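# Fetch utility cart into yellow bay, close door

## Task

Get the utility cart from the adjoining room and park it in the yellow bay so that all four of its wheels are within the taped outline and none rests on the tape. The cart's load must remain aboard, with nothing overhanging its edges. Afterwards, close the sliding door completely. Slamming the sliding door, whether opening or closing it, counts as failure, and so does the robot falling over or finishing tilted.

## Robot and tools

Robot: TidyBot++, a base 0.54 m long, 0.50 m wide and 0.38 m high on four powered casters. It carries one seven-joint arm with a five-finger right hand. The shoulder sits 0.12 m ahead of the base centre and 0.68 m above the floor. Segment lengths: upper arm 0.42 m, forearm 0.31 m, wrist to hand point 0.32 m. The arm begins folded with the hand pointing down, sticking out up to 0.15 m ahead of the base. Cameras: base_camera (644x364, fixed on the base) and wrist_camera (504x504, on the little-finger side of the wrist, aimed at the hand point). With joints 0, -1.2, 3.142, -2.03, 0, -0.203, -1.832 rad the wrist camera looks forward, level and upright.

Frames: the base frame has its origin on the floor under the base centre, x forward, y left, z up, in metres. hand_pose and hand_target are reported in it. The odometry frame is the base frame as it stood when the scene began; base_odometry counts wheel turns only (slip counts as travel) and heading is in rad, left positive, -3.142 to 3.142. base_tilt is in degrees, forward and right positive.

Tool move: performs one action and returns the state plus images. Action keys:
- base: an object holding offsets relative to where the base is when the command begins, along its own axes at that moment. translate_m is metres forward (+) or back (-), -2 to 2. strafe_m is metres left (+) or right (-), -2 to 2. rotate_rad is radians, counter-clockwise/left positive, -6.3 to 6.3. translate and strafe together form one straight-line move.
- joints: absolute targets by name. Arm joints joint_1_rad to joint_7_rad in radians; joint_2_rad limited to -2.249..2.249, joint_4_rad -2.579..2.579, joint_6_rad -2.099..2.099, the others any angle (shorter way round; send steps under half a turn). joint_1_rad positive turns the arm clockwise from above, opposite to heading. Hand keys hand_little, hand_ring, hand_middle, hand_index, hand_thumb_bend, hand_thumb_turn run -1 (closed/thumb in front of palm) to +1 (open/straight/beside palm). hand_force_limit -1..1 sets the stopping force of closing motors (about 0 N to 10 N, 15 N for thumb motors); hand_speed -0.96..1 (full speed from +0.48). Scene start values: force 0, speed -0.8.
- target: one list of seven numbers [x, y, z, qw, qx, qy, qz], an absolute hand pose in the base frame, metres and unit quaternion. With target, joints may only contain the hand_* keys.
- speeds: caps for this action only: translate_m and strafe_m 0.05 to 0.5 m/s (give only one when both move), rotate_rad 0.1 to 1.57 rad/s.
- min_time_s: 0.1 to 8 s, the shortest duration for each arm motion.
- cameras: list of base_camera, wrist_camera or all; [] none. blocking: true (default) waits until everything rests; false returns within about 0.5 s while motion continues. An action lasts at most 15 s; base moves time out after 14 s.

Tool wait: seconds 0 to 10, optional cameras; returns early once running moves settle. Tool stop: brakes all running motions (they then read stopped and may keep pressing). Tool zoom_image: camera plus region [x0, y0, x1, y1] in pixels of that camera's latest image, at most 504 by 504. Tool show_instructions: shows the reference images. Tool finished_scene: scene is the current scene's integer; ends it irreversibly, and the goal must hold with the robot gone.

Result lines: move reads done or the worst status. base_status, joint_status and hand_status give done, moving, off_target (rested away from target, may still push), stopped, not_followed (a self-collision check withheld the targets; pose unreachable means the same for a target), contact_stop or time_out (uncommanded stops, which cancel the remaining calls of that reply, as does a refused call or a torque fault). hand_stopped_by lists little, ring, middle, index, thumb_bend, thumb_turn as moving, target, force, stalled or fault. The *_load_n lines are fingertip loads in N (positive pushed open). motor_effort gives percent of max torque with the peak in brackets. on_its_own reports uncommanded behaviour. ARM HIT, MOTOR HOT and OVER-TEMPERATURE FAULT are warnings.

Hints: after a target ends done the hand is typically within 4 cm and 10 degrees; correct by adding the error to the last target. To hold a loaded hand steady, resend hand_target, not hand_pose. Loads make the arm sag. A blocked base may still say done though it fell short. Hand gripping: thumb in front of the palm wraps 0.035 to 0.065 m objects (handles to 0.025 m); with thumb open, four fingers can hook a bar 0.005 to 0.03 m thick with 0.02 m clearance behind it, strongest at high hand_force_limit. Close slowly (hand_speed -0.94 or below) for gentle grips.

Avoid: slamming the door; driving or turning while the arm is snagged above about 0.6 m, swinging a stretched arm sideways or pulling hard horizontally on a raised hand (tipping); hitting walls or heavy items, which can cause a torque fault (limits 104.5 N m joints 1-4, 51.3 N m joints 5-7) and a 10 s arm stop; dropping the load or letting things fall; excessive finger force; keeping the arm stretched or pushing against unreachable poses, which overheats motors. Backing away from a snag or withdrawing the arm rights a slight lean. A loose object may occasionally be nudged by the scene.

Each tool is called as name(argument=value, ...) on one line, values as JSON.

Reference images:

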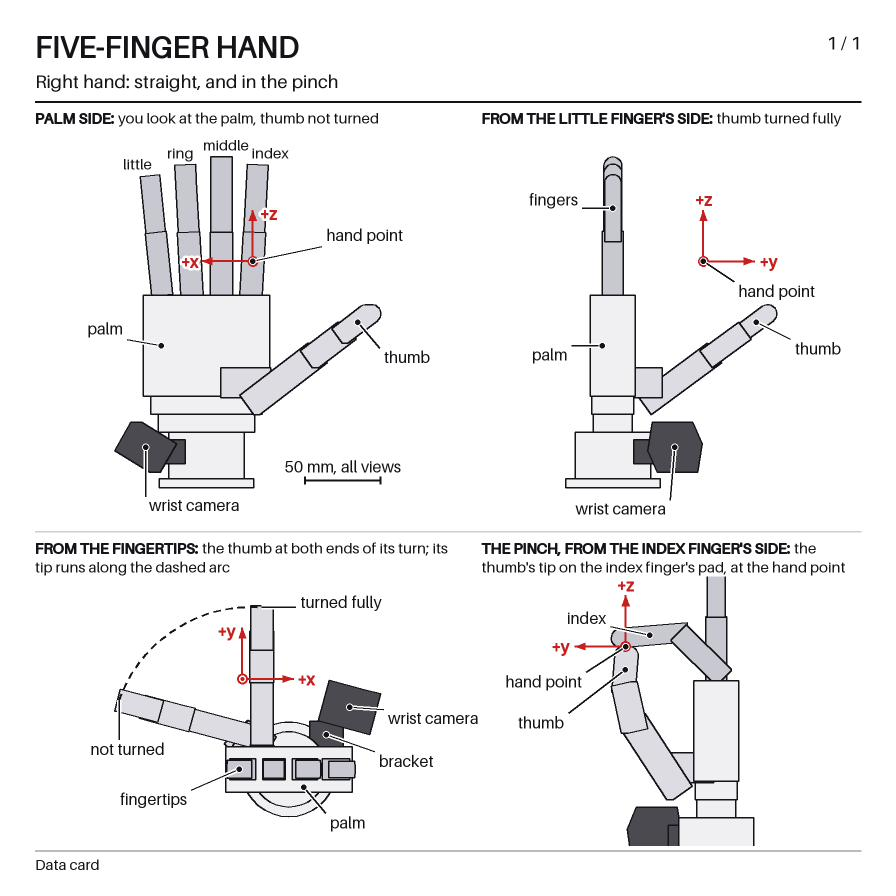

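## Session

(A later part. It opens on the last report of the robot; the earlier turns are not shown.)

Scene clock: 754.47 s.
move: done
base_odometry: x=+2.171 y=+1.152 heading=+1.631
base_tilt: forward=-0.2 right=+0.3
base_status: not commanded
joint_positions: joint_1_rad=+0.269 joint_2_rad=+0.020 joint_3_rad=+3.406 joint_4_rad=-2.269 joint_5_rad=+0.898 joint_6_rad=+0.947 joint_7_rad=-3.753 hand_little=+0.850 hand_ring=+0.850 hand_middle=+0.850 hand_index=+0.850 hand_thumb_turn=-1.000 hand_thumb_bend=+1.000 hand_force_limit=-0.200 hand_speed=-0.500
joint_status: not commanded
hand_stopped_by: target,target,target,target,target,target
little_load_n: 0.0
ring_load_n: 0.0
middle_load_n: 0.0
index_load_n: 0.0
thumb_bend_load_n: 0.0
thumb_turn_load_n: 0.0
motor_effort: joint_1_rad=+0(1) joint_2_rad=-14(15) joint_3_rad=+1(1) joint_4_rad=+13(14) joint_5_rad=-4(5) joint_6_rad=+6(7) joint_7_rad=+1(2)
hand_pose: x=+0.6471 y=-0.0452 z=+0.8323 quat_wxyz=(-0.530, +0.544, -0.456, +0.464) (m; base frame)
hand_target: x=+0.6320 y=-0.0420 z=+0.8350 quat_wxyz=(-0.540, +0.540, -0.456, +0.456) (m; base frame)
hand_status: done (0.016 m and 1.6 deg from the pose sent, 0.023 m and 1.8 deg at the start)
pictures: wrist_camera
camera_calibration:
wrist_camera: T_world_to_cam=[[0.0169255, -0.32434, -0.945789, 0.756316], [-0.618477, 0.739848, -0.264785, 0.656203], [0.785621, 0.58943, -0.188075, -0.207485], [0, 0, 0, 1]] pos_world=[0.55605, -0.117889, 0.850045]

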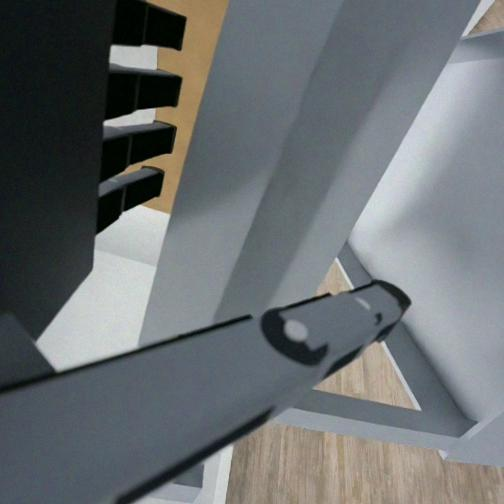

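move(base={"translate_m":-0.014}, speeds={"translate_m":0.05})

move(joints={"hand_index":0.4,"hand_middle":0.4,"hand_ring":0.4,"hand_little":0.4}, cameras=["wrist_camera"])

Scene clock: 760.27 s.
move: done
base_odometry: x=+2.171 y=+1.138 heading=+1.632
base_tilt: forward=-0.3 right=+0.3
base_status: done
joint_positions: joint_1_rad=+0.269 joint_2_rad=+0.014 joint_3_rad=+3.407 joint_4_rad=-2.271 joint_5_rad=+0.898 joint_6_rad=+0.947 joint_7_rad=-3.753 hand_little=+0.850 hand_ring=+0.850 hand_middle=+0.850 hand_index=+0.850 hand_thumb_turn=-1.000 hand_thumb_bend=+1.000 hand_force_limit=-0.200 hand_speed=-0.500
joint_status: not commanded
hand_stopped_by: target,target,target,target,target,target
little_load_n: 0.0
ring_load_n: 0.0
middle_load_n: 0.0
index_load_n: 0.0
thumb_bend_load_n: 0.0
thumb_turn_load_n: 0.0
motor_effort: joint_1_rad=+0(1) joint_2_rad=-14(18) joint_3_rad=+1(1) joint_4_rad=+13(14) joint_5_rad=-5(5) joint_6_rad=+6(7) joint_7_rad=+1(2)
hand_pose: x=+0.6457 y=-0.0451 z=+0.8343 quat_wxyz=(-0.530, +0.543, -0.455, +0.466) (m; base frame)
hand_target: x=+0.6320 y=-0.0420 z=+0.8350 quat_wxyz=(-0.540, +0.540, -0.456, +0.456) (m; base frame)
hand_status: not commanded
pictures: none

Scene clock: 761.07 s.
move: off_target
base_odometry: x=+2.171 y=+1.138 heading=+1.632
base_tilt: forward=-0.2 right=+0.3
base_status: not commanded
joint_positions: joint_1_rad=+0.269 joint_2_rad=+0.012 joint_3_rad=+3.407 joint_4_rad=-2.273 joint_5_rad=+0.898 joint_6_rad=+0.949 joint_7_rad=-3.753 hand_little=+0.400 hand_ring=+0.400 hand_middle=+0.579 hand_index=+0.400 hand_thumb_turn=-1.000 hand_thumb_bend=+1.000 hand_force_limit=-0.200 hand_speed=-0.500
joint_status: hand_middle off_target (ended at +0.579, target +0.400); the others done
hand_stopped_by: target,target,force,target,target,target
little_load_n: 0.0
ring_load_n: -0.5
middle_load_n: 0.0
index_load_n: 0.0
thumb_bend_load_n: 0.0
thumb_turn_load_n: 0.0
motor_effort: joint_1_rad=+0(1) joint_2_rad=-14(14) joint_3_rad=+1(1) joint_4_rad=+13(13) joint_5_rad=-4(4) joint_6_rad=+6(7) joint_7_rad=+1(2)
hand_pose: x=+0.6451 y=-0.0446 z=+0.8354 quat_wxyz=(-0.531, +0.543, -0.454, +0.466) (m; base frame)
hand_target: x=+0.6320 y=-0.0420 z=+0.8350 quat_wxyz=(-0.540, +0.540, -0.456, +0.456) (m; base frame)
hand_status: not commanded
pictures: wrist_camera
camera_calibration:
wrist_camera: T_world_to_cam=[[0.0230739, -0.324365, -0.94565, 0.755385], [-0.61693, 0.739701, -0.268776, 0.657644], [0.78668, 0.589601, -0.183043, -0.210567], [0, 0, 0, 1]] pos_world=[0.553939, -0.117289, 0.852547]

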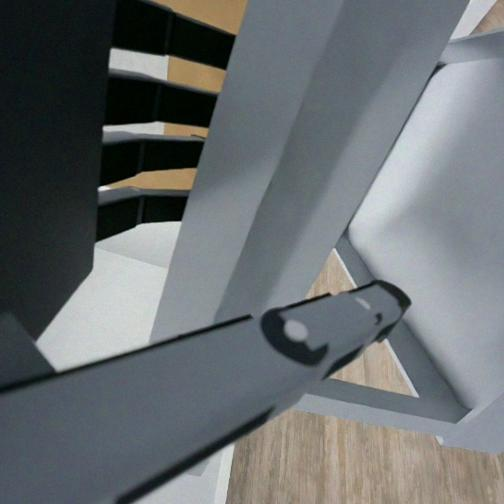

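move(base={"translate_m":-0.008}, speeds={"translate_m":0.05}, joints={"hand_index":0.7,"hand_middle":0.85,"hand_ring":0.7,"hand_little":0.7})

move(joints={"hand_index":0.2,"hand_middle":0.2,"hand_ring":0.2,"hand_little":0.2}, cameras=["wrist_camera"])

Scene clock: 767.90 s.
move: done
base_odometry: x=+2.172 y=+1.130 heading=+1.633
base_tilt: forward=-0.3 right=+0.3
base_status: done
joint_positions: joint_1_rad=+0.269 joint_2_rad=+0.009 joint_3_rad=+3.408 joint_4_rad=-2.274 joint_5_rad=+0.898 joint_6_rad=+0.949 joint_7_rad=-3.753 hand_little=+0.700 hand_ring=+0.700 hand_middle=+0.850 hand_index=+0.700 hand_thumb_turn=-1.000 hand_thumb_bend=+1.000 hand_force_limit=-0.200 hand_speed=-0.500
joint_status: all done
hand_stopped_by: target,target,target,target,target,target
little_load_n: 0.0
ring_load_n: 0.0
middle_load_n: 0.0
index_load_n: 0.0
thumb_bend_load_n: 0.0
thumb_turn_load_n: 0.0
motor_effort: joint_1_rad=+0(1) joint_2_rad=-14(16) joint_3_rad=+1(1) joint_4_rad=+13(14) joint_5_rad=-4(4) joint_6_rad=+6(7) joint_7_rad=+1(1)
hand_pose: x=+0.6444 y=-0.0446 z=+0.8368 quat_wxyz=(-0.532, +0.542, -0.453, +0.467) (m; base frame)
hand_target: x=+0.6320 y=-0.0420 z=+0.8350 quat_wxyz=(-0.540, +0.540, -0.456, +0.456) (m; base frame)
hand_status: not commanded
pictures: none

Scene clock: 768.70 s.
move: off_target
base_odometry: x=+2.172 y=+1.130 heading=+1.633
base_tilt: forward=-0.2 right=+0.2
base_status: not commanded
joint_positions: joint_1_rad=+0.269 joint_2_rad=+0.008 joint_3_rad=+3.408 joint_4_rad=-2.272 joint_5_rad=+0.898 joint_6_rad=+0.960 joint_7_rad=-3.753 hand_little=+0.337 hand_ring=+0.340 hand_middle=+0.305 hand_index=+0.384 hand_thumb_turn=-1.000 hand_thumb_bend=+1.000 hand_force_limit=-0.200 hand_speed=-0.500
joint_status: hand_little off_target (ended at +0.337, target +0.200); hand_ring off_target (ended at +0.340, target +0.200); hand_middle off_target (ended at +0.305, target +0.200); hand_index off_target (ended at +0.384, target +0.200)
hand_stopped_by: force,force,force,force,target,target
little_load_n: 0.0
ring_load_n: 0.0
middle_load_n: 3.5
index_load_n: 0.0
thumb_bend_load_n: 0.0
thumb_turn_load_n: 0.5
motor_effort: joint_1_rad=+0(1) joint_2_rad=-13(14) joint_3_rad=+1(2) joint_4_rad=+10(13) joint_5_rad=-3(4) joint_6_rad=+5(7) joint_7_rad=+1(1)
hand_pose: x=+0.6446 y=-0.0428 z=+0.8409 quat_wxyz=(-0.536, +0.541, -0.449, +0.468) (m; base frame)
hand_target: x=+0.6320 y=-0.0420 z=+0.8350 quat_wxyz=(-0.540, +0.540, -0.456, +0.456) (m; base frame)
hand_status: not commanded
pictures: wrist_camera
camera_calibration:
wrist_camera: T_world_to_cam=[[0.0379946, -0.324488, -0.945126, 0.75113], [-0.617452, 0.736027, -0.27752, 0.665072], [0.78569, 0.594115, -0.172391, -0.218293], [0, 0, 0, 1]] pos_world=[0.553622, -0.116086, 0.856852]

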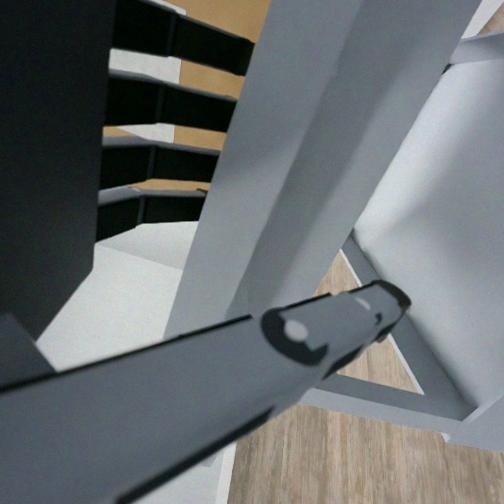

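move(base={"translate_m":0.006}, speeds={"translate_m":0.05}, joints={"hand_index":0.5,"hand_middle":0.5,"hand_ring":0.5,"hand_little":0.5})

move(target=[0.632, -0.042, 0.812, 0.54, -0.54, 0.4562, -0.4562], min_time_s=2, cameras=["wrist_camera"])

Scene clock: 779.07 s.
move: done
base_odometry: x=+2.172 y=+1.136 heading=+1.632
base_tilt: forward=-0.3 right=+0.3
base_status: done
joint_positions: joint_1_rad=+0.270 joint_2_rad=+0.007 joint_3_rad=+3.408 joint_4_rad=-2.278 joint_5_rad=+0.900 joint_6_rad=+0.960 joint_7_rad=-3.753 hand_little=+0.500 hand_ring=+0.500 hand_middle=+0.500 hand_index=+0.500 hand_thumb_turn=-1.000 hand_thumb_bend=+1.000 hand_force_limit=-0.200 hand_speed=-0.500
joint_status: all done
hand_stopped_by: target,target,target,target,target,target
little_load_n: 0.0
ring_load_n: 0.0
middle_load_n: 0.0
index_load_n: 0.0
thumb_bend_load_n: 0.0
thumb_turn_load_n: 0.0
motor_effort: joint_1_rad=+0(1) joint_2_rad=-14(16) joint_3_rad=+1(1) joint_4_rad=+13(13) joint_5_rad=-4(5) joint_6_rad=+6(7) joint_7_rad=+1(1)
hand_pose: x=+0.6428 y=-0.0418 z=+0.8380 quat_wxyz=(-0.535, +0.542, -0.450, +0.466) (m; base frame)
hand_target: x=+0.6320 y=-0.0420 z=+0.8350 quat_wxyz=(-0.540, +0.540, -0.456, +0.456) (m; base frame)
hand_status: not commanded
pictures: none

Scene clock: 781.37 s.
move: done
base_odometry: x=+2.172 y=+1.136 heading=+1.632
base_tilt: forward=-0.3 right=+0.3
base_status: not commanded
joint_positions: joint_1_rad=+0.311 joint_2_rad=+0.011 joint_3_rad=+3.408 joint_4_rad=-2.315 joint_5_rad=+0.900 joint_6_rad=+1.013 joint_7_rad=-3.753 hand_little=+0.500 hand_ring=+0.500 hand_middle=+0.500 hand_index=+0.500 hand_thumb_turn=-1.000 hand_thumb_bend=+1.000 hand_force_limit=-0.200 hand_speed=-0.500
joint_status: not commanded
hand_stopped_by: target,target,target,target,target,target
little_load_n: 0.0
ring_load_n: 0.0
middle_load_n: 0.0
index_load_n: 0.0
thumb_bend_load_n: 0.0
thumb_turn_load_n: 0.0
motor_effort: joint_1_rad=+0(1) joint_2_rad=-13(14) joint_3_rad=+1(1) joint_4_rad=+12(13) joint_5_rad=-4(5) joint_6_rad=+6(7) joint_7_rad=+1(1)
hand_pose: x=+0.6332 y=-0.0482 z=+0.8330 quat_wxyz=(-0.542, +0.530, -0.457, +0.465) (m; base frame)
hand_target: x=+0.6320 y=-0.0420 z=+0.8120 quat_wxyz=(-0.540, +0.540, -0.456, +0.456) (m; base frame)
hand_status: done (0.022 m and 1.5 deg from the pose sent, 0.028 m and 1.5 deg at the start)
pictures: wrist_camera
camera_calibration:
wrist_camera: T_world_to_cam=[[0.0370707, -0.297487, -0.954006, 0.751596], [-0.609803, 0.749578, -0.257436, 0.638891], [0.791686, 0.591299, -0.153621, -0.227074], [0, 0, 0, 1]] pos_world=[0.541507, -0.121039, 0.846618]

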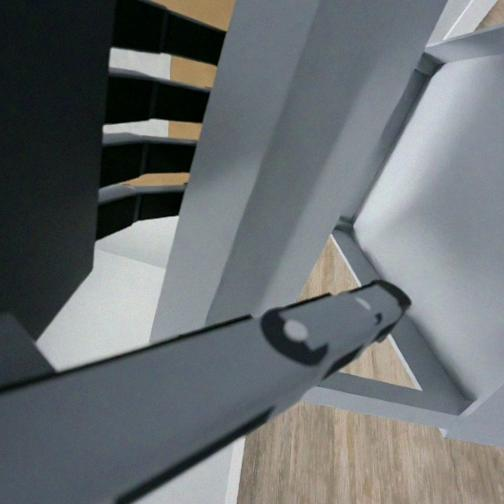

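move(target=[0.632, -0.036, 0.800, 0.54, -0.54, 0.4562, -0.4562], min_time_s=2)

move(base={"translate_m":0.012}, speeds={"translate_m":0.05}, cameras=["wrist_camera"])

Scene clock: 794.40 s.
move: done
base_odometry: x=+2.172 y=+1.136 heading=+1.632
base_tilt: forward=-0.3 right=+0.3
base_status: not commanded
joint_positions: joint_1_rad=+0.321 joint_2_rad=+0.025 joint_3_rad=+3.403 joint_4_rad=-2.329 joint_5_rad=+0.884 joint_6_rad=+1.052 joint_7_rad=-3.724 hand_little=+0.500 hand_ring=+0.500 hand_middle=+0.500 hand_index=+0.500 hand_thumb_turn=-1.000 hand_thumb_bend=+1.000 hand_force_limit=-0.200 hand_speed=-0.500
joint_status: not commanded
hand_stopped_by: target,target,target,target,target,target
little_load_n: 0.0
ring_load_n: 0.0
middle_load_n: 0.0
index_load_n: 2.5
thumb_bend_load_n: 0.0
thumb_turn_load_n: 0.0
motor_effort: joint_1_rad=-1(1) joint_2_rad=-12(14) joint_3_rad=+0(1) joint_4_rad=+9(13) joint_5_rad=-2(4) joint_6_rad=+3(6) joint_7_rad=+1(2)
hand_pose: x=+0.6331 y=-0.0473 z=+0.8318 quat_wxyz=(-0.546, +0.528, -0.451, +0.469) (m; base frame)
hand_target: x=+0.6320 y=-0.0360 z=+0.8000 quat_wxyz=(-0.540, +0.540, -0.456, +0.456) (m; base frame)
hand_status: done (0.034 m and 2.2 deg from the pose sent, 0.035 m and 1.5 deg at the start)
pictures: none

Scene clock: 795.07 s.
move: done
base_odometry: x=+2.171 y=+1.148 heading=+1.632
base_tilt: forward=-0.3 right=+0.3
base_status: done
joint_positions: joint_1_rad=+0.321 joint_2_rad=+0.033 joint_3_rad=+3.395 joint_4_rad=-2.341 joint_5_rad=+0.883 joint_6_rad=+1.055 joint_7_rad=-3.723 hand_little=+0.500 hand_ring=+0.500 hand_middle=+0.500 hand_index=+0.500 hand_thumb_turn=-1.000 hand_thumb_bend=+1.000 hand_force_limit=-0.200 hand_speed=-0.500
joint_status: not commanded
hand_stopped_by: target,target,target,target,target,target
little_load_n: 0.0
ring_load_n: 0.5
middle_load_n: 0.0
index_load_n: 1.0
thumb_bend_load_n: 0.0
thumb_turn_load_n: 0.0
motor_effort: joint_1_rad=-1(1) joint_2_rad=-12(14) joint_3_rad=+1(1) joint_4_rad=+10(11) joint_5_rad=-2(4) joint_6_rad=+5(6) joint_7_rad=+1(2)
hand_pose: x=+0.6318 y=-0.0418 z=+0.8237 quat_wxyz=(-0.547, +0.531, -0.455, +0.461) (m; base frame)
hand_target: x=+0.6320 y=-0.0360 z=+0.8000 quat_wxyz=(-0.540, +0.540, -0.456, +0.456) (m; base frame)
hand_status: not commanded
pictures: wrist_camera
camera_calibration:
wrist_camera: T_world_to_cam=[[0.0436045, -0.290373, -0.95592, 0.742411], [-0.618077, 0.743897, -0.254162, 0.633115], [0.784908, 0.601914, -0.147035, -0.231843], [0, 0, 0, 1]] pos_world=[0.540916, -0.115847, 0.83651]

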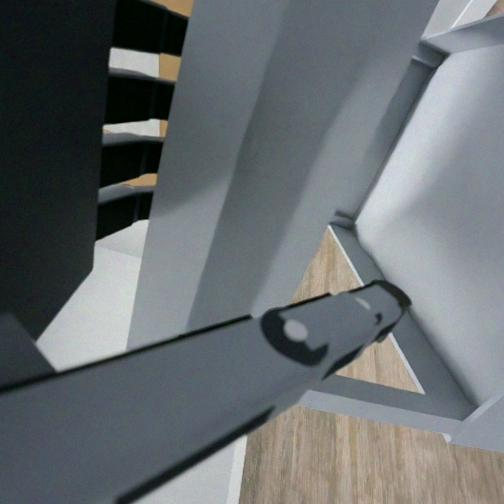

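move(joints={"hand_index":-0.3,"hand_middle":-0.3,"hand_ring":-0.3,"hand_little":-0.3,"hand_force_limit":0.0}, cameras=["wrist_camera"])

Scene clock: 800.43 s.
move: off_target
base_odometry: x=+2.171 y=+1.148 heading=+1.632
base_tilt: forward=-0.2 right=+0.3
base_status: not commanded
joint_positions: joint_1_rad=+0.324 joint_2_rad=+0.043 joint_3_rad=+3.386 joint_4_rad=-2.363 joint_5_rad=+0.863 joint_6_rad=+1.084 joint_7_rad=-3.716 hand_little=-0.277 hand_ring=-0.231 hand_middle=-0.275 hand_index=-0.231 hand_thumb_turn=-1.000 hand_thumb_bend=+1.000 hand_force_limit=+0.000 hand_speed=-0.500
joint_status: hand_little off_target (ended at -0.277, target -0.300); hand_ring off_target (ended at -0.231, target -0.300); hand_middle off_target (ended at -0.275, target -0.300); hand_index off_target (ended at -0.231, target -0.300); the others done
hand_stopped_by: force,force,force,force,target,target
little_load_n: 0.0
ring_load_n: 0.0
middle_load_n: 0.5
index_load_n: 0.0
thumb_bend_load_n: 0.0
thumb_turn_load_n: 0.0
motor_effort: joint_1_rad=+1(2) joint_2_rad=-12(14) joint_3_rad=+1(3) joint_4_rad=+9(12) joint_5_rad=-2(4) joint_6_rad=+4(7) joint_7_rad=+1(1)
hand_pose: x=+0.6296 y=-0.0349 z=+0.8207 quat_wxyz=(-0.556, +0.524, -0.456, +0.455) (m; base frame)
hand_target: x=+0.6320 y=-0.0360 z=+0.8000 quat_wxyz=(-0.540, +0.540, -0.456, +0.456) (m; base frame)
hand_status: not commanded
pictures: wrist_camera
camera_calibration:
wrist_camera: T_world_to_cam=[[0.0514638, -0.267872, -0.962079, 0.742666], [-0.622175, 0.744957, -0.2407, 0.617522], [0.781185, 0.610969, -0.128325, -0.247482], [0, 0, 0, 1]] pos_world=[0.539316, -0.109884, 0.831383]

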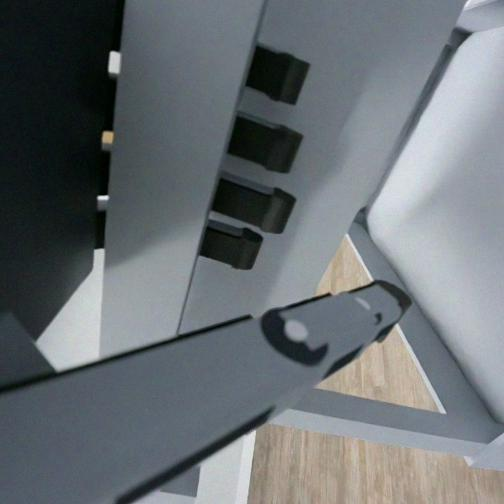

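move(joints={"hand_index":-0.6,"hand_middle":-0.6,"hand_ring":-0.6,"hand_little":-0.6,"hand_force_limit":0.4,"hand_thumb_bend":-0.6}, cameras=["all"])

Scene clock: 808.40 s.
move: off_target
base_odometry: x=+2.171 y=+1.148 heading=+1.632
base_tilt: forward=-0.3 right=+0.2
base_status: not commanded
joint_positions: joint_1_rad=+0.325 joint_2_rad=+0.052 joint_3_rad=+3.382 joint_4_rad=-2.363 joint_5_rad=+0.863 joint_6_rad=+1.085 joint_7_rad=-3.716 hand_little=-0.600 hand_ring=-0.600 hand_middle=-0.453 hand_index=-0.501 hand_thumb_turn=-1.000 hand_thumb_bend=+0.418 hand_force_limit=+0.400 hand_speed=-0.500
joint_status: hand_middle off_target (ended at -0.453, target -0.600); hand_index off_target (ended at -0.501, target -0.600); hand_thumb_bend off_target (ended at +0.418, target -0.600); the others done
hand_stopped_by: target,target,force,force,force,target
little_load_n: 0.0
ring_load_n: 0.0
middle_load_n: 1.0
index_load_n: 0.0
thumb_bend_load_n: 9.5
thumb_turn_load_n: 0.5
motor_effort: joint_1_rad=+0(3) joint_2_rad=-13(16) joint_3_rad=+1(4) joint_4_rad=+11(12) joint_5_rad=-4(4) joint_6_rad=+6(7) joint_7_rad=+1(2)
hand_pose: x=+0.6309 y=-0.0338 z=+0.8163 quat_wxyz=(-0.556, +0.526, -0.459, +0.451) (m; base frame)
hand_target: x=+0.6320 y=-0.0360 z=+0.8000 quat_wxyz=(-0.540, +0.540, -0.456, +0.456) (m; base frame)
hand_status: not commanded
pictures: base_camera, wrist_camera
camera_calibration:
wrist_camera: T_world_to_cam=[[0.0442825, -0.264588, -0.963344, 0.744331], [-0.62627, 0.743937, -0.233115, 0.61276], [0.778347, 0.613637, -0.13276, -0.244159], [0, 0, 0, 1]] pos_world=[0.540833, -0.109089, 0.827476]

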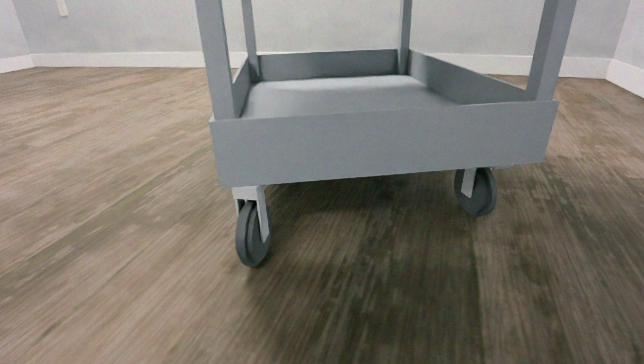

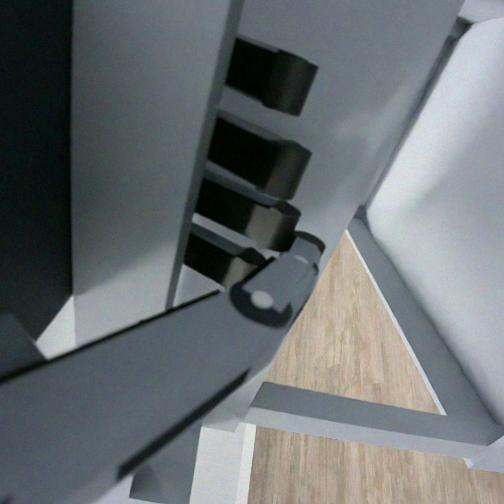

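move(base={"translate_m":0.06,"strafe_m":0.2,"rotate_rad":-0.12}, speeds={"translate_m":0.08,"rotate_rad":0.1}, cameras=["all"])

Scene clock: 834.83 s.
move: done
base_odometry: x=+1.967 y=+1.196 heading=+1.511
base_tilt: forward=-0.3 right=+0.2
base_status: done
joint_positions: joint_1_rad=+0.343 joint_2_rad=+0.052 joint_3_rad=+3.381 joint_4_rad=-2.365 joint_5_rad=+0.859 joint_6_rad=+1.085 joint_7_rad=-3.712 hand_little=-0.600 hand_ring=-0.600 hand_middle=-0.453 hand_index=-0.501 hand_thumb_turn=-1.000 hand_thumb_bend=+0.418 hand_force_limit=+0.400 hand_speed=-0.500
joint_status: not commanded
hand_stopped_by: target,target,force,force,force,target
little_load_n: 0.0
ring_load_n: 0.5
middle_load_n: 1.0
index_load_n: 0.0
thumb_bend_load_n: 10.0
thumb_turn_load_n: 1.0
motor_effort: joint_1_rad=+0(7) joint_2_rad=-12(15) joint_3_rad=+1(5) joint_4_rad=+10(14) joint_5_rad=-3(5) joint_6_rad=+4(9) joint_7_rad=+1(1)
hand_pose: x=+0.6302 y=-0.0429 z=+0.8161 quat_wxyz=(-0.552, +0.522, -0.463, +0.457) (m; base frame)
hand_target: x=+0.6320 y=-0.0360 z=+0.8000 quat_wxyz=(-0.540, +0.540, -0.456, +0.456) (m; base frame)
hand_status: not commanded
pictures: base_camera, wrist_camera
camera_calibration:
wrist_camera: T_world_to_cam=[[0.0397518, -0.266066, -0.963135, 0.744277], [-0.611498, 0.755841, -0.234039, 0.611], [0.790246, 0.598259, -0.132653, -0.246212], [0, 0, 0, 1]] pos_world=[0.538607, -0.116494, 0.827177]

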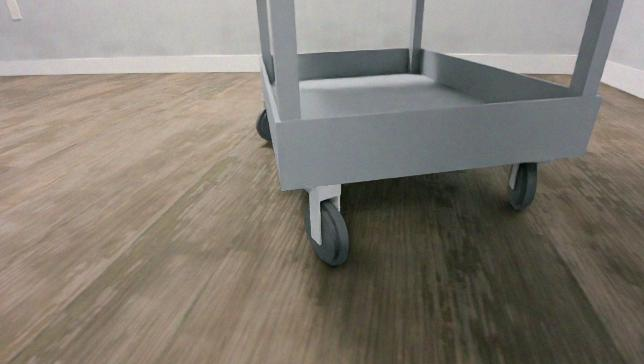

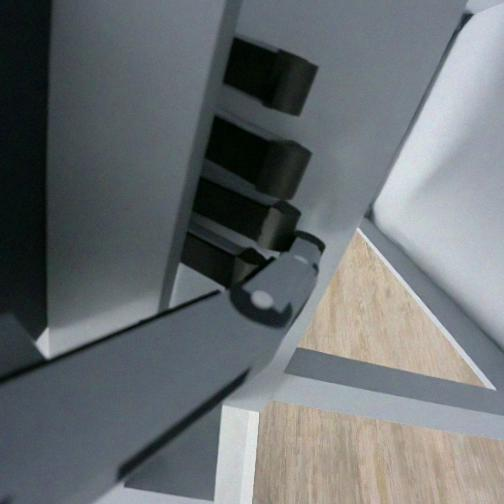

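move(joints={"hand_index":-0.8,"hand_middle":-0.8,"hand_ring":-0.8,"hand_little":-0.8,"hand_force_limit":0.8,"hand_thumb_bend":-0.8})

move(base={"translate_m":0.03,"strafe_m":0.2,"rotate_rad":-0.12}, speeds={"translate_m":0.06,"rotate_rad":0.1}, cameras=["all"])

Scene clock: 851.10 s.
move: off_target
base_odometry: x=+1.967 y=+1.196 heading=+1.511
base_tilt: forward=-0.3 right=+0.3
base_status: not commanded
joint_positions: joint_1_rad=+0.343 joint_2_rad=+0.052 joint_3_rad=+3.381 joint_4_rad=-2.365 joint_5_rad=+0.859 joint_6_rad=+1.085 joint_7_rad=-3.712 hand_little=-0.800 hand_ring=-0.800 hand_middle=-0.476 hand_index=-0.800 hand_thumb_turn=-1.000 hand_thumb_bend=+0.407 hand_force_limit=+0.800 hand_speed=-0.500
joint_status: hand_middle off_target (ended at -0.476, target -0.800); hand_thumb_bend off_target (ended at +0.407, target -0.800); the others done
hand_stopped_by: target,target,force,target,force,target
little_load_n: 0.0
ring_load_n: 0.0
middle_load_n: 12.0
index_load_n: 0.0
thumb_bend_load_n: 14.0
thumb_turn_load_n: 1.0
motor_effort: joint_1_rad=+0(1) joint_2_rad=-11(12) joint_3_rad=+2(2) joint_4_rad=+10(10) joint_5_rad=-3(4) joint_6_rad=+4(5) joint_7_rad=+1(1)
hand_pose: x=+0.6302 y=-0.0429 z=+0.8161 quat_wxyz=(-0.552, +0.522, -0.463, +0.457) (m; base frame)
hand_target: x=+0.6320 y=-0.0360 z=+0.8000 quat_wxyz=(-0.540, +0.540, -0.456, +0.456) (m; base frame)
hand_status: not commanded
pictures: none

Scene clock: 854.97 s.
move: done
base_odometry: x=+1.769 y=+1.238 heading=+1.390
base_tilt: forward=-0.3 right=+0.2
base_status: done
joint_positions: joint_1_rad=+0.343 joint_2_rad=+0.052 joint_3_rad=+3.381 joint_4_rad=-2.365 joint_5_rad=+0.856 joint_6_rad=+1.083 joint_7_rad=-3.706 hand_little=-0.800 hand_ring=-0.800 hand_middle=-0.476 hand_index=-0.800 hand_thumb_turn=-1.000 hand_thumb_bend=+0.407 hand_force_limit=+0.800 hand_speed=-0.500
joint_status: not commanded
hand_stopped_by: target,target,force,target,force,target
little_load_n: 0.0
ring_load_n: 0.0
middle_load_n: 9.0
index_load_n: 0.0
thumb_bend_load_n: 13.5
thumb_turn_load_n: 1.5
motor_effort: joint_1_rad=-1(5) joint_2_rad=-11(16) joint_3_rad=+0(3) joint_4_rad=+11(12) joint_5_rad=-3(5) joint_6_rad=+5(10) joint_7_rad=+1(2)
hand_pose: x=+0.6304 y=-0.0443 z=+0.8159 quat_wxyz=(-0.550, +0.522, -0.463, +0.459) (m; base frame)
hand_target: x=+0.6320 y=-0.0360 z=+0.8000 quat_wxyz=(-0.540, +0.540, -0.456, +0.456) (m; base frame)
hand_status: not commanded
pictures: base_camera, wrist_camera
camera_calibration:
wrist_camera: T_world_to_cam=[[0.0396255, -0.270847, -0.961807, 0.742546], [-0.608892, 0.756657, -0.238162, 0.61386], [0.792263, 0.595073, -0.134934, -0.245312], [0, 0, 0, 1]] pos_world=[0.538702, -0.117387, 0.827283]

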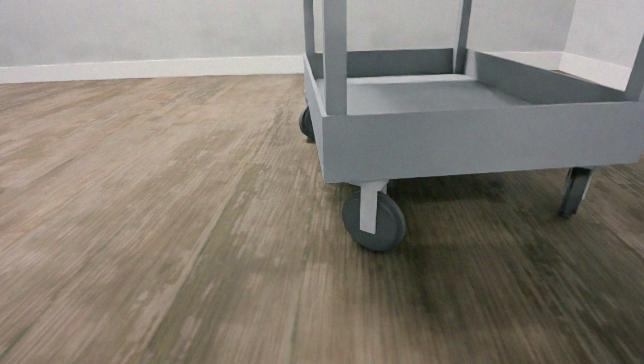

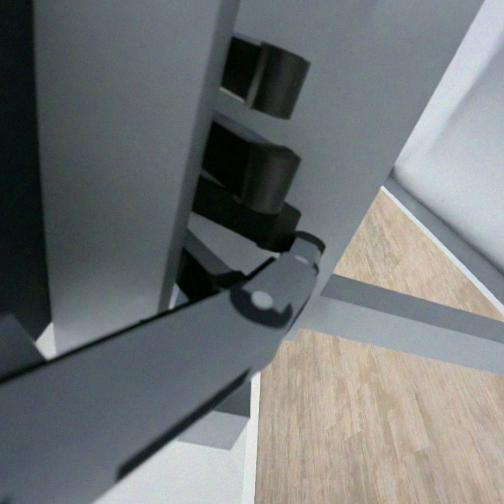

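move(base={"translate_m":-0.11,"strafe_m":0.12,"rotate_rad":-0.04}, speeds={"translate_m":0.06,"rotate_rad":0.1}, cameras=["all"])

Scene clock: 872.20 s.
move: done
base_odometry: x=+1.631 y=+1.151 heading=+1.350
base_tilt: forward=-0.3 right=+0.3
base_status: done
joint_positions: joint_1_rad=+0.328 joint_2_rad=+0.055 joint_3_rad=+3.377 joint_4_rad=-2.364 joint_5_rad=+0.856 joint_6_rad=+1.086 joint_7_rad=-3.703 hand_little=-0.800 hand_ring=-0.800 hand_middle=-0.476 hand_index=-0.799 hand_thumb_turn=-1.000 hand_thumb_bend=+0.407 hand_force_limit=+0.800 hand_speed=-0.500
joint_status: not commanded
hand_stopped_by: target,target,force,target,force,target
little_load_n: 0.0
ring_load_n: 0.0
middle_load_n: 8.5
index_load_n: 7.0
thumb_bend_load_n: 14.0
thumb_turn_load_n: 1.5
motor_effort: joint_1_rad=+1(4) joint_2_rad=-12(17) joint_3_rad=+2(5) joint_4_rad=+9(12) joint_5_rad=-5(8) joint_6_rad=+6(9) joint_7_rad=-1(2)
hand_pose: x=+0.6319 y=-0.0347 z=+0.8159 quat_wxyz=(-0.554, +0.527, -0.457, +0.455) (m; base frame)
hand_target: x=+0.6320 y=-0.0360 z=+0.8000 quat_wxyz=(-0.540, +0.540, -0.456, +0.456) (m; base frame)
hand_status: not commanded
pictures: base_camera, wrist_camera
camera_calibration:
wrist_camera: T_world_to_cam=[[0.0465137, -0.271714, -0.961253, 0.740242], [-0.623554, 0.743886, -0.240444, 0.618174], [0.780395, 0.610578, -0.134828, -0.244096], [0, 0, 0, 1]] pos_world=[0.541525, -0.109677, 0.827286]

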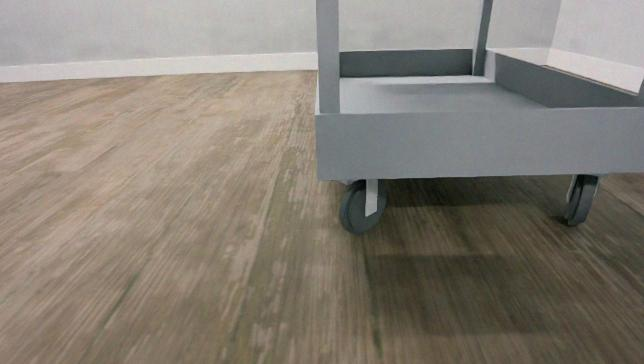

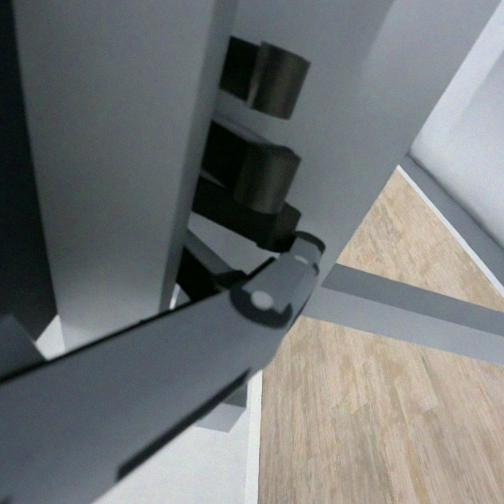

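move(base={"translate_m":-0.19,"strafe_m":0.21,"rotate_rad":-0.04}, speeds={"translate_m":0.07,"rotate_rad":0.1}, cameras=["all"])

Scene clock: 889.53 s.
move: done
base_odometry: x=+1.385 y=+1.012 heading=+1.309
base_tilt: forward=-0.3 right=+0.3
base_status: done
joint_positions: joint_1_rad=+0.383 joint_2_rad=+0.056 joint_3_rad=+3.408 joint_4_rad=-2.361 joint_5_rad=+0.840 joint_6_rad=+1.077 joint_7_rad=-3.689 hand_little=-0.802 hand_ring=-0.800 hand_middle=-0.476 hand_index=-0.773 hand_thumb_turn=-1.000 hand_thumb_bend=+0.407 hand_force_limit=+0.800 hand_speed=-0.500
joint_status: not commanded
hand_stopped_by: target,target,force,target,force,target
little_load_n: -14.5
ring_load_n: 0.0
middle_load_n: 9.5
index_load_n: 22.5
thumb_bend_load_n: 13.5
thumb_turn_load_n: 1.5
motor_effort: joint_1_rad=-11(13) joint_2_rad=-12(19) joint_3_rad=-9(11) joint_4_rad=+8(12) joint_5_rad=+5(8) joint_6_rad=+14(15) joint_7_rad=-4(4)
hand_pose: x=+0.6292 y=-0.0846 z=+0.8152 quat_wxyz=(-0.528, +0.505, -0.481, +0.484) (m; base frame)
hand_target: x=+0.6320 y=-0.0360 z=+0.8000 quat_wxyz=(-0.540, +0.540, -0.456, +0.456) (m; base frame)
hand_status: not commanded
pictures: base_camera, wrist_camera
camera_calibration:
wrist_camera: T_world_to_cam=[[0.0174534, -0.283433, -0.958833, 0.741505], [-0.544317, 0.801723, -0.246899, 0.613758], [0.838698, 0.526219, -0.140285, -0.251051], [0, 0, 0, 1]] pos_world=[0.531694, -0.149789, 0.827297]

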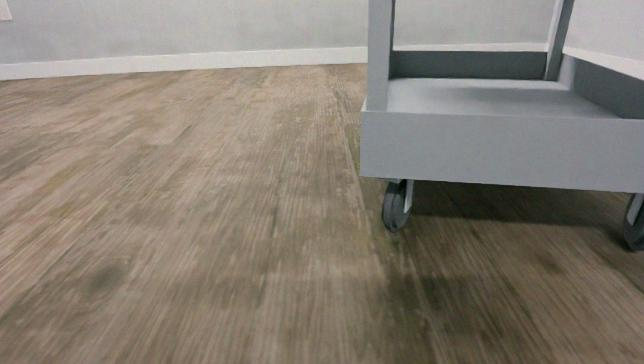

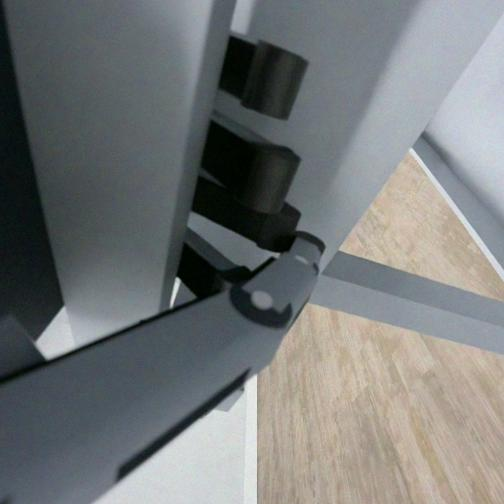

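move(target=[0.632, -0.065, 0.800, 0.4822, -0.4822, 0.5172, -0.5172], min_time_s=3, cameras=["all"])

Scene clock: 908.07 s.
move: done
base_odometry: x=+1.385 y=+1.012 heading=+1.309
base_tilt: forward=-0.3 right=+0.3
base_status: not commanded
joint_positions: joint_1_rad=+0.205 joint_2_rad=+0.024 joint_3_rad=+3.366 joint_4_rad=-2.418 joint_5_rad=+0.436 joint_6_rad=+0.964 joint_7_rad=-3.448 hand_little=-0.800 hand_ring=-0.800 hand_middle=-0.476 hand_index=-0.777 hand_thumb_turn=-1.000 hand_thumb_bend=+0.407 hand_force_limit=+0.800 hand_speed=-0.500
joint_status: not commanded
hand_stopped_by: target,target,force,target,force,target
little_load_n: 0.0
ring_load_n: 0.0
middle_load_n: 9.0
index_load_n: 0.5
thumb_bend_load_n: 14.0
thumb_turn_load_n: 1.5
motor_effort: joint_1_rad=-1(11) joint_2_rad=-13(14) joint_3_rad=+0(9) joint_4_rad=+12(13) joint_5_rad=-2(6) joint_6_rad=+7(14) joint_7_rad=+1(4)
hand_pose: x=+0.6413 y=-0.0791 z=+0.8160 quat_wxyz=(-0.498, +0.464, -0.513, +0.523) (m; base frame)
hand_target: x=+0.6320 y=-0.0650 z=+0.8000 quat_wxyz=(-0.482, +0.482, -0.517, +0.517) (m; base frame)
hand_status: done (0.023 m and 2.8 deg from the pose sent, 0.025 m and 8.1 deg at the start)
pictures: base_camera, wrist_camera
camera_calibration:
wrist_camera: T_world_to_cam=[[-0.00679715, -0.277656, -0.960656, 0.761129], [-0.421928, 0.871771, -0.248981, 0.544915], [0.906604, 0.403635, -0.123077, -0.33123], [0, 0, 0, 1]] pos_world=[0.535382, -0.130013, 0.82609]

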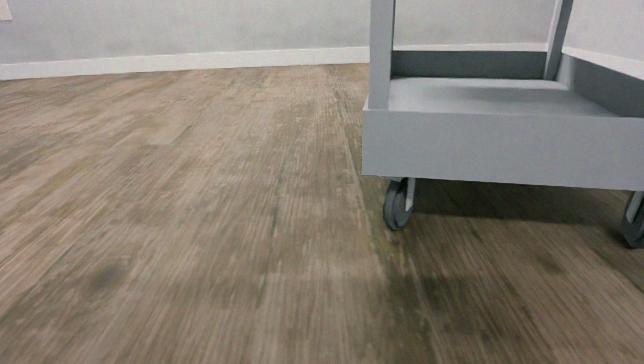

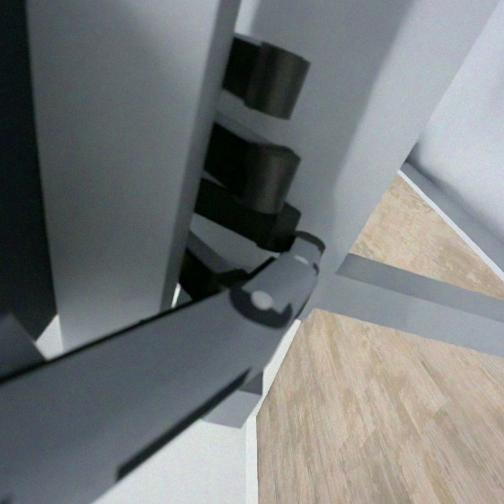

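move(base={"translate_m":-0.35,"strafe_m":0.05}, speeds={"translate_m":0.08}, cameras=["all"])

Scene clock: 931.93 s.
move: done
base_odometry: x=+1.246 y=+0.686 heading=+1.309
base_tilt: forward=-0.3 right=+0.3
base_status: done
joint_positions: joint_1_rad=+0.177 joint_2_rad=+0.004 joint_3_rad=+3.338 joint_4_rad=-2.436 joint_5_rad=+0.429 joint_6_rad=+0.957 joint_7_rad=-3.433 hand_little=-0.800 hand_ring=-0.800 hand_middle=-0.476 hand_index=-0.776 hand_thumb_turn=-1.000 hand_thumb_bend=+0.407 hand_force_limit=+0.800 hand_speed=-0.500
joint_status: not commanded
hand_stopped_by: target,target,force,target,force,target
little_load_n: -4.0
ring_load_n: 0.0
middle_load_n: 9.0
index_load_n: 8.0
thumb_bend_load_n: 13.5
thumb_turn_load_n: 1.5
motor_effort: joint_1_rad=+3(5) joint_2_rad=-10(20) joint_3_rad=+3(5) joint_4_rad=+11(14) joint_5_rad=-5(6) joint_6_rad=+5(9) joint_7_rad=-1(2)
hand_pose: x=+0.6370 y=-0.0506 z=+0.8154 quat_wxyz=(-0.508, +0.479, -0.501, +0.512) (m; base frame)
hand_target: x=+0.6320 y=-0.0650 z=+0.8000 quat_wxyz=(-0.482, +0.482, -0.517, +0.517) (m; base frame)
hand_status: not commanded
pictures: base_camera, wrist_camera
camera_calibration:
wrist_camera: T_world_to_cam=[[0.00384617, -0.284453, -0.958682, 0.759648], [-0.463707, 0.848879, -0.253734, 0.547387], [0.88598, 0.445523, -0.128638, -0.319131], [0, 0, 0, 1]] pos_world=[0.53365, -0.1064, 0.826099]

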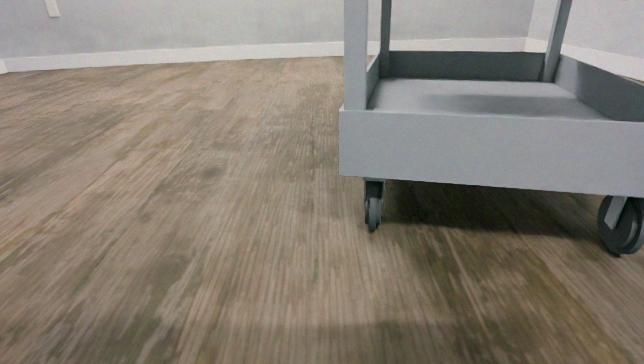

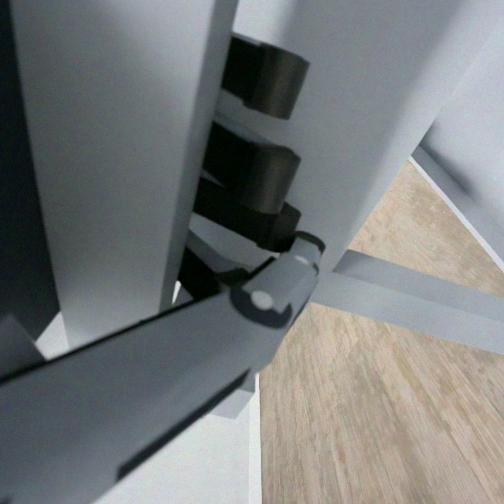

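move(base={"translate_m":-0.4,"strafe_m":0.02}, speeds={"translate_m":0.1}, cameras=["all"])

Scene clock: 967.10 s.
move: done
base_odometry: x=+1.122 y=+0.305 heading=+1.309
base_tilt: forward=-0.3 right=+0.3
base_status: done
joint_positions: joint_1_rad=+0.176 joint_2_rad=-0.006 joint_3_rad=+3.336 joint_4_rad=-2.445 joint_5_rad=+0.427 joint_6_rad=+0.954 joint_7_rad=-3.433 hand_little=-0.800 hand_ring=-0.800 hand_middle=-0.476 hand_index=-0.777 hand_thumb_turn=-1.000 hand_thumb_bend=+0.407 hand_force_limit=+0.800 hand_speed=-0.500
joint_status: not commanded
hand_stopped_by: target,target,force,target,force,target
little_load_n: 0.0
ring_load_n: 0.0
middle_load_n: 9.0
index_load_n: 0.0
thumb_bend_load_n: 14.0
thumb_turn_load_n: 1.5
motor_effort: joint_1_rad=+0(4) joint_2_rad=-11(19) joint_3_rad=+1(5) joint_4_rad=+11(16) joint_5_rad=-2(6) joint_6_rad=+7(8) joint_7_rad=+1(1)
hand_pose: x=+0.6334 y=-0.0488 z=+0.8156 quat_wxyz=(-0.508, +0.478, -0.502, +0.511) (m; base frame)
hand_target: x=+0.6320 y=-0.0650 z=+0.8000 quat_wxyz=(-0.482, +0.482, -0.517, +0.517) (m; base frame)
hand_status: not commanded
pictures: base_camera, wrist_camera
camera_calibration:
wrist_camera: T_world_to_cam=[[0.00348529, -0.281745, -0.959483, 0.761401], [-0.463977, 0.849504, -0.251135, 0.542281], [0.885841, 0.446053, -0.127762, -0.317324], [0, 0, 0, 1]] pos_world=[0.530051, -0.104605, 0.826195]

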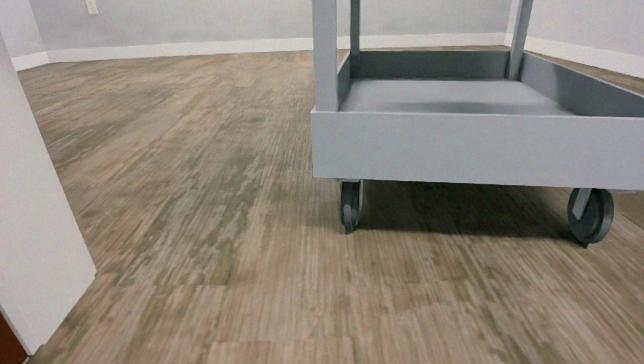

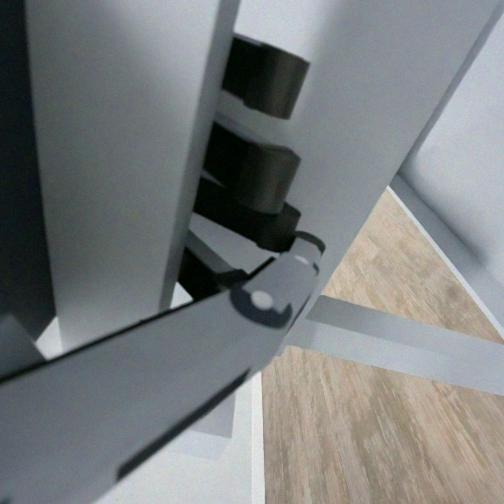

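move(base={"translate_m":-0.4,"strafe_m":0.04}, speeds={"translate_m":0.1}, cameras=["all"])

Scene clock: 982.00 s.
move: done
base_odometry: x=+0.980 y=-0.072 heading=+1.309
base_tilt: forward=-0.3 right=+0.3
base_status: done
joint_positions: joint_1_rad=+0.177 joint_2_rad=-0.009 joint_3_rad=+3.336 joint_4_rad=-2.447 joint_5_rad=+0.423 joint_6_rad=+0.951 joint_7_rad=-3.429 hand_little=-0.800 hand_ring=-0.800 hand_middle=-0.476 hand_index=-0.777 hand_thumb_turn=-1.000 hand_thumb_bend=+0.407 hand_force_limit=+0.800 hand_speed=-0.500
joint_status: not commanded
hand_stopped_by: target,target,force,target,force,target
little_load_n: 0.0
ring_load_n: 0.0
middle_load_n: 8.5
index_load_n: 0.0
thumb_bend_load_n: 14.0
thumb_turn_load_n: 1.5
motor_effort: joint_1_rad=+0(3) joint_2_rad=-11(19) joint_3_rad=+1(4) joint_4_rad=+11(20) joint_5_rad=-2(6) joint_6_rad=+6(9) joint_7_rad=+1(2)
hand_pose: x=+0.6324 y=-0.0496 z=+0.8152 quat_wxyz=(-0.507, +0.478, -0.503, +0.512) (m; base frame)
hand_target: x=+0.6320 y=-0.0650 z=+0.8000 quat_wxyz=(-0.482, +0.482, -0.517, +0.517) (m; base frame)
hand_status: not commanded
pictures: base_camera, wrist_camera
camera_calibration:
wrist_camera: T_world_to_cam=[[0.00101701, -0.28295, -0.959134, 0.762061], [-0.461628, 0.85069, -0.251448, 0.541308], [0.887073, 0.443019, -0.129753, -0.315466], [0, 0, 0, 1]] pos_world=[0.528949, -0.105103, 0.826097]

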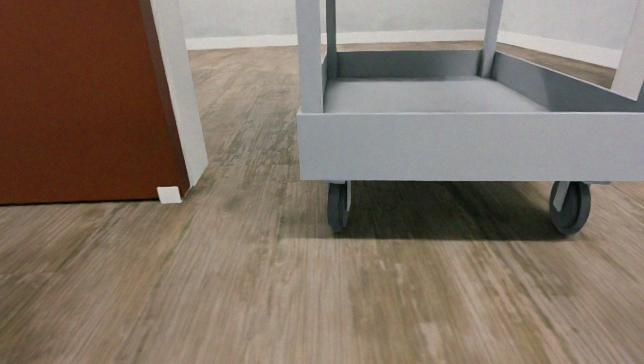

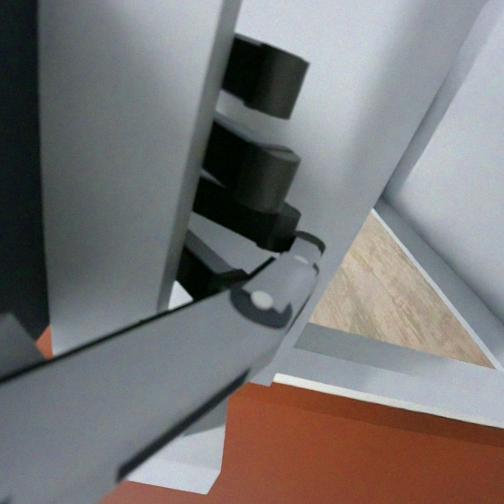

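move(base={"translate_m":-0.5,"strafe_m":0.06}, speeds={"translate_m":0.1}, cameras=["all"])

Scene clock: 1003.97 s.
move: done
base_odometry: x=+0.793 y=-0.539 heading=+1.309
base_tilt: forward=-0.3 right=+0.3
base_status: done
joint_positions: joint_1_rad=+0.176 joint_2_rad=-0.011 joint_3_rad=+3.335 joint_4_rad=-2.449 joint_5_rad=+0.422 joint_6_rad=+0.949 joint_7_rad=-3.429 hand_little=-0.800 hand_ring=-0.800 hand_middle=-0.476 hand_index=-0.777 hand_thumb_turn=-1.000 hand_thumb_bend=+0.407 hand_force_limit=+0.800 hand_speed=-0.500
joint_status: not commanded
hand_stopped_by: target,target,force,target,force,target
little_load_n: 1.5
ring_load_n: 0.0
middle_load_n: 8.5
index_load_n: 0.0
thumb_bend_load_n: 13.5
thumb_turn_load_n: 1.5
motor_effort: joint_1_rad=+1(5) joint_2_rad=-11(19) joint_3_rad=+2(5) joint_4_rad=+11(16) joint_5_rad=-2(4) joint_6_rad=+6(9) joint_7_rad=+1(4)
hand_pose: x=+0.6317 y=-0.0495 z=+0.8151 quat_wxyz=(-0.507, +0.478, -0.503, +0.511) (m; base frame)
hand_target: x=+0.6320 y=-0.0650 z=+0.8000 quat_wxyz=(-0.482, +0.482, -0.517, +0.517) (m; base frame)
hand_status: not commanded
pictures: base_camera, wrist_camera
camera_calibration:
wrist_camera: T_world_to_cam=[[-0.0000396176, -0.281887, -0.959448, 0.762949], [-0.460948, 0.851445, -0.250136, 0.539382], [0.887427, 0.442246, -0.129969, -0.314946], [0, 0, 0, 1]] pos_world=[0.528149, -0.104905, 0.825995]

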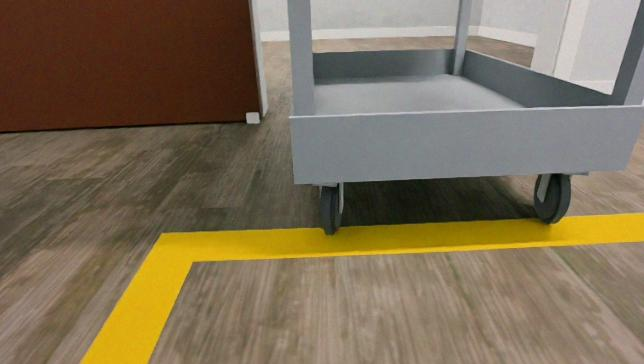

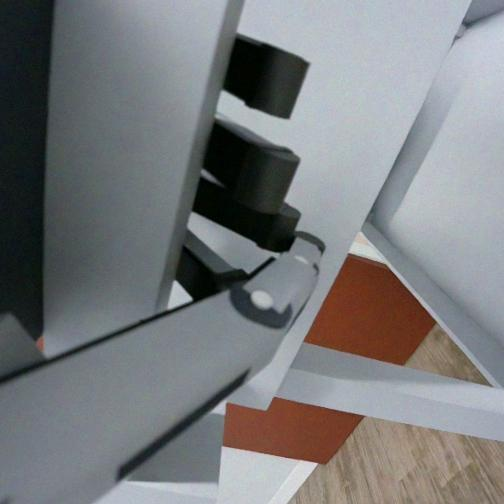

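move(base={"translate_m":-0.25,"strafe_m":0.0}, speeds={"translate_m":0.1})

move(base={"translate_m":-0.02,"strafe_m":0.2,"rotate_rad":-0.15}, speeds={"translate_m":0.07,"rotate_rad":0.1}, cameras=["all"])

Scene clock: 1083.60 s.
move: done
base_odometry: x=+0.728 y=-0.781 heading=+1.309
base_tilt: forward=-0.3 right=+0.3
base_status: done
joint_positions: joint_1_rad=+0.159 joint_2_rad=-0.013 joint_3_rad=+3.320 joint_4_rad=-2.450 joint_5_rad=+0.422 joint_6_rad=+0.948 joint_7_rad=-3.429 hand_little=-0.799 hand_ring=-0.800 hand_middle=-0.476 hand_index=-0.777 hand_thumb_turn=-1.000 hand_thumb_bend=+0.407 hand_force_limit=+0.800 hand_speed=-0.500
joint_status: not commanded
hand_stopped_by: target,target,force,target,force,target
little_load_n: 6.0
ring_load_n: 0.5
middle_load_n: 8.0
index_load_n: 0.0
thumb_bend_load_n: 14.0
thumb_turn_load_n: 1.5
motor_effort: joint_1_rad=+6(8) joint_2_rad=-10(18) joint_3_rad=+7(9) joint_4_rad=+12(16) joint_5_rad=-6(8) joint_6_rad=+4(8) joint_7_rad=+4(5)
hand_pose: x=+0.6323 y=-0.0326 z=+0.8151 quat_wxyz=(-0.515, +0.486, -0.496, +0.503) (m; base frame)
hand_target: x=+0.6320 y=-0.0650 z=+0.8000 quat_wxyz=(-0.482, +0.482, -0.517, +0.517) (m; base frame)
hand_status: not commanded
pictures: none

Scene clock: 1087.00 s.
move: done
base_odometry: x=+0.530 y=-0.748 heading=+1.158
base_tilt: forward=-0.3 right=+0.3
base_status: done
joint_positions: joint_1_rad=+0.196 joint_2_rad=-0.014 joint_3_rad=+3.335 joint_4_rad=-2.451 joint_5_rad=+0.413 joint_6_rad=+0.946 joint_7_rad=-3.429 hand_little=-0.751 hand_ring=-0.800 hand_middle=-0.477 hand_index=-0.777 hand_thumb_turn=-1.000 hand_thumb_bend=+0.408 hand_force_limit=+0.800 hand_speed=-0.500
joint_status: not commanded
hand_stopped_by: target,target,force,target,force,target
little_load_n: 2.0
ring_load_n: 2.5
middle_load_n: 4.0
index_load_n: 0.0
thumb_bend_load_n: 14.0
thumb_turn_load_n: 1.5
motor_effort: joint_1_rad=-3(7) joint_2_rad=-10(13) joint_3_rad=-1(8) joint_4_rad=+14(17) joint_5_rad=-1(7) joint_6_rad=+7(10) joint_7_rad=+1(6)
hand_pose: x=+0.6296 y=-0.0614 z=+0.8154 quat_wxyz=(-0.501, +0.469, -0.511, +0.517) (m; base frame)
hand_target: x=+0.6320 y=-0.0650 z=+0.8000 quat_wxyz=(-0.482, +0.482, -0.517, +0.517) (m; base frame)
hand_status: not commanded
pictures: base_camera, wrist_camera
camera_calibration:
wrist_camera: T_world_to_cam=[[-0.00714469, -0.275913, -0.961156, 0.766096], [-0.437517, 0.865161, -0.245104, 0.530598], [0.899182, 0.418771, -0.126898, -0.319172], [0, 0, 0, 1]] pos_world=[0.524613, -0.114016, 0.825887]

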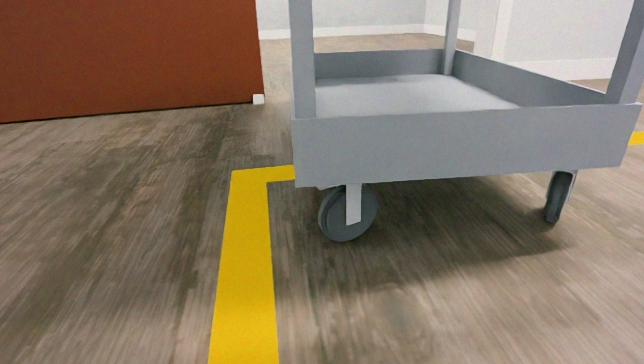

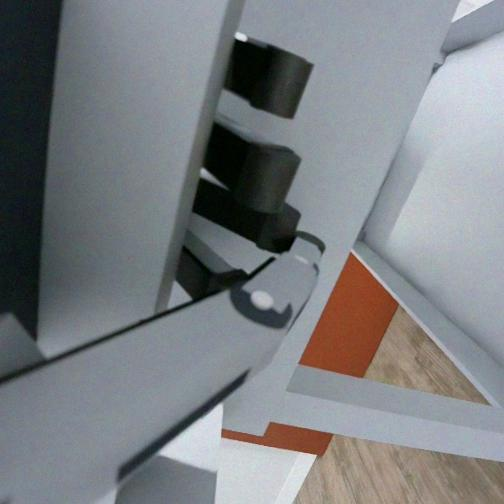

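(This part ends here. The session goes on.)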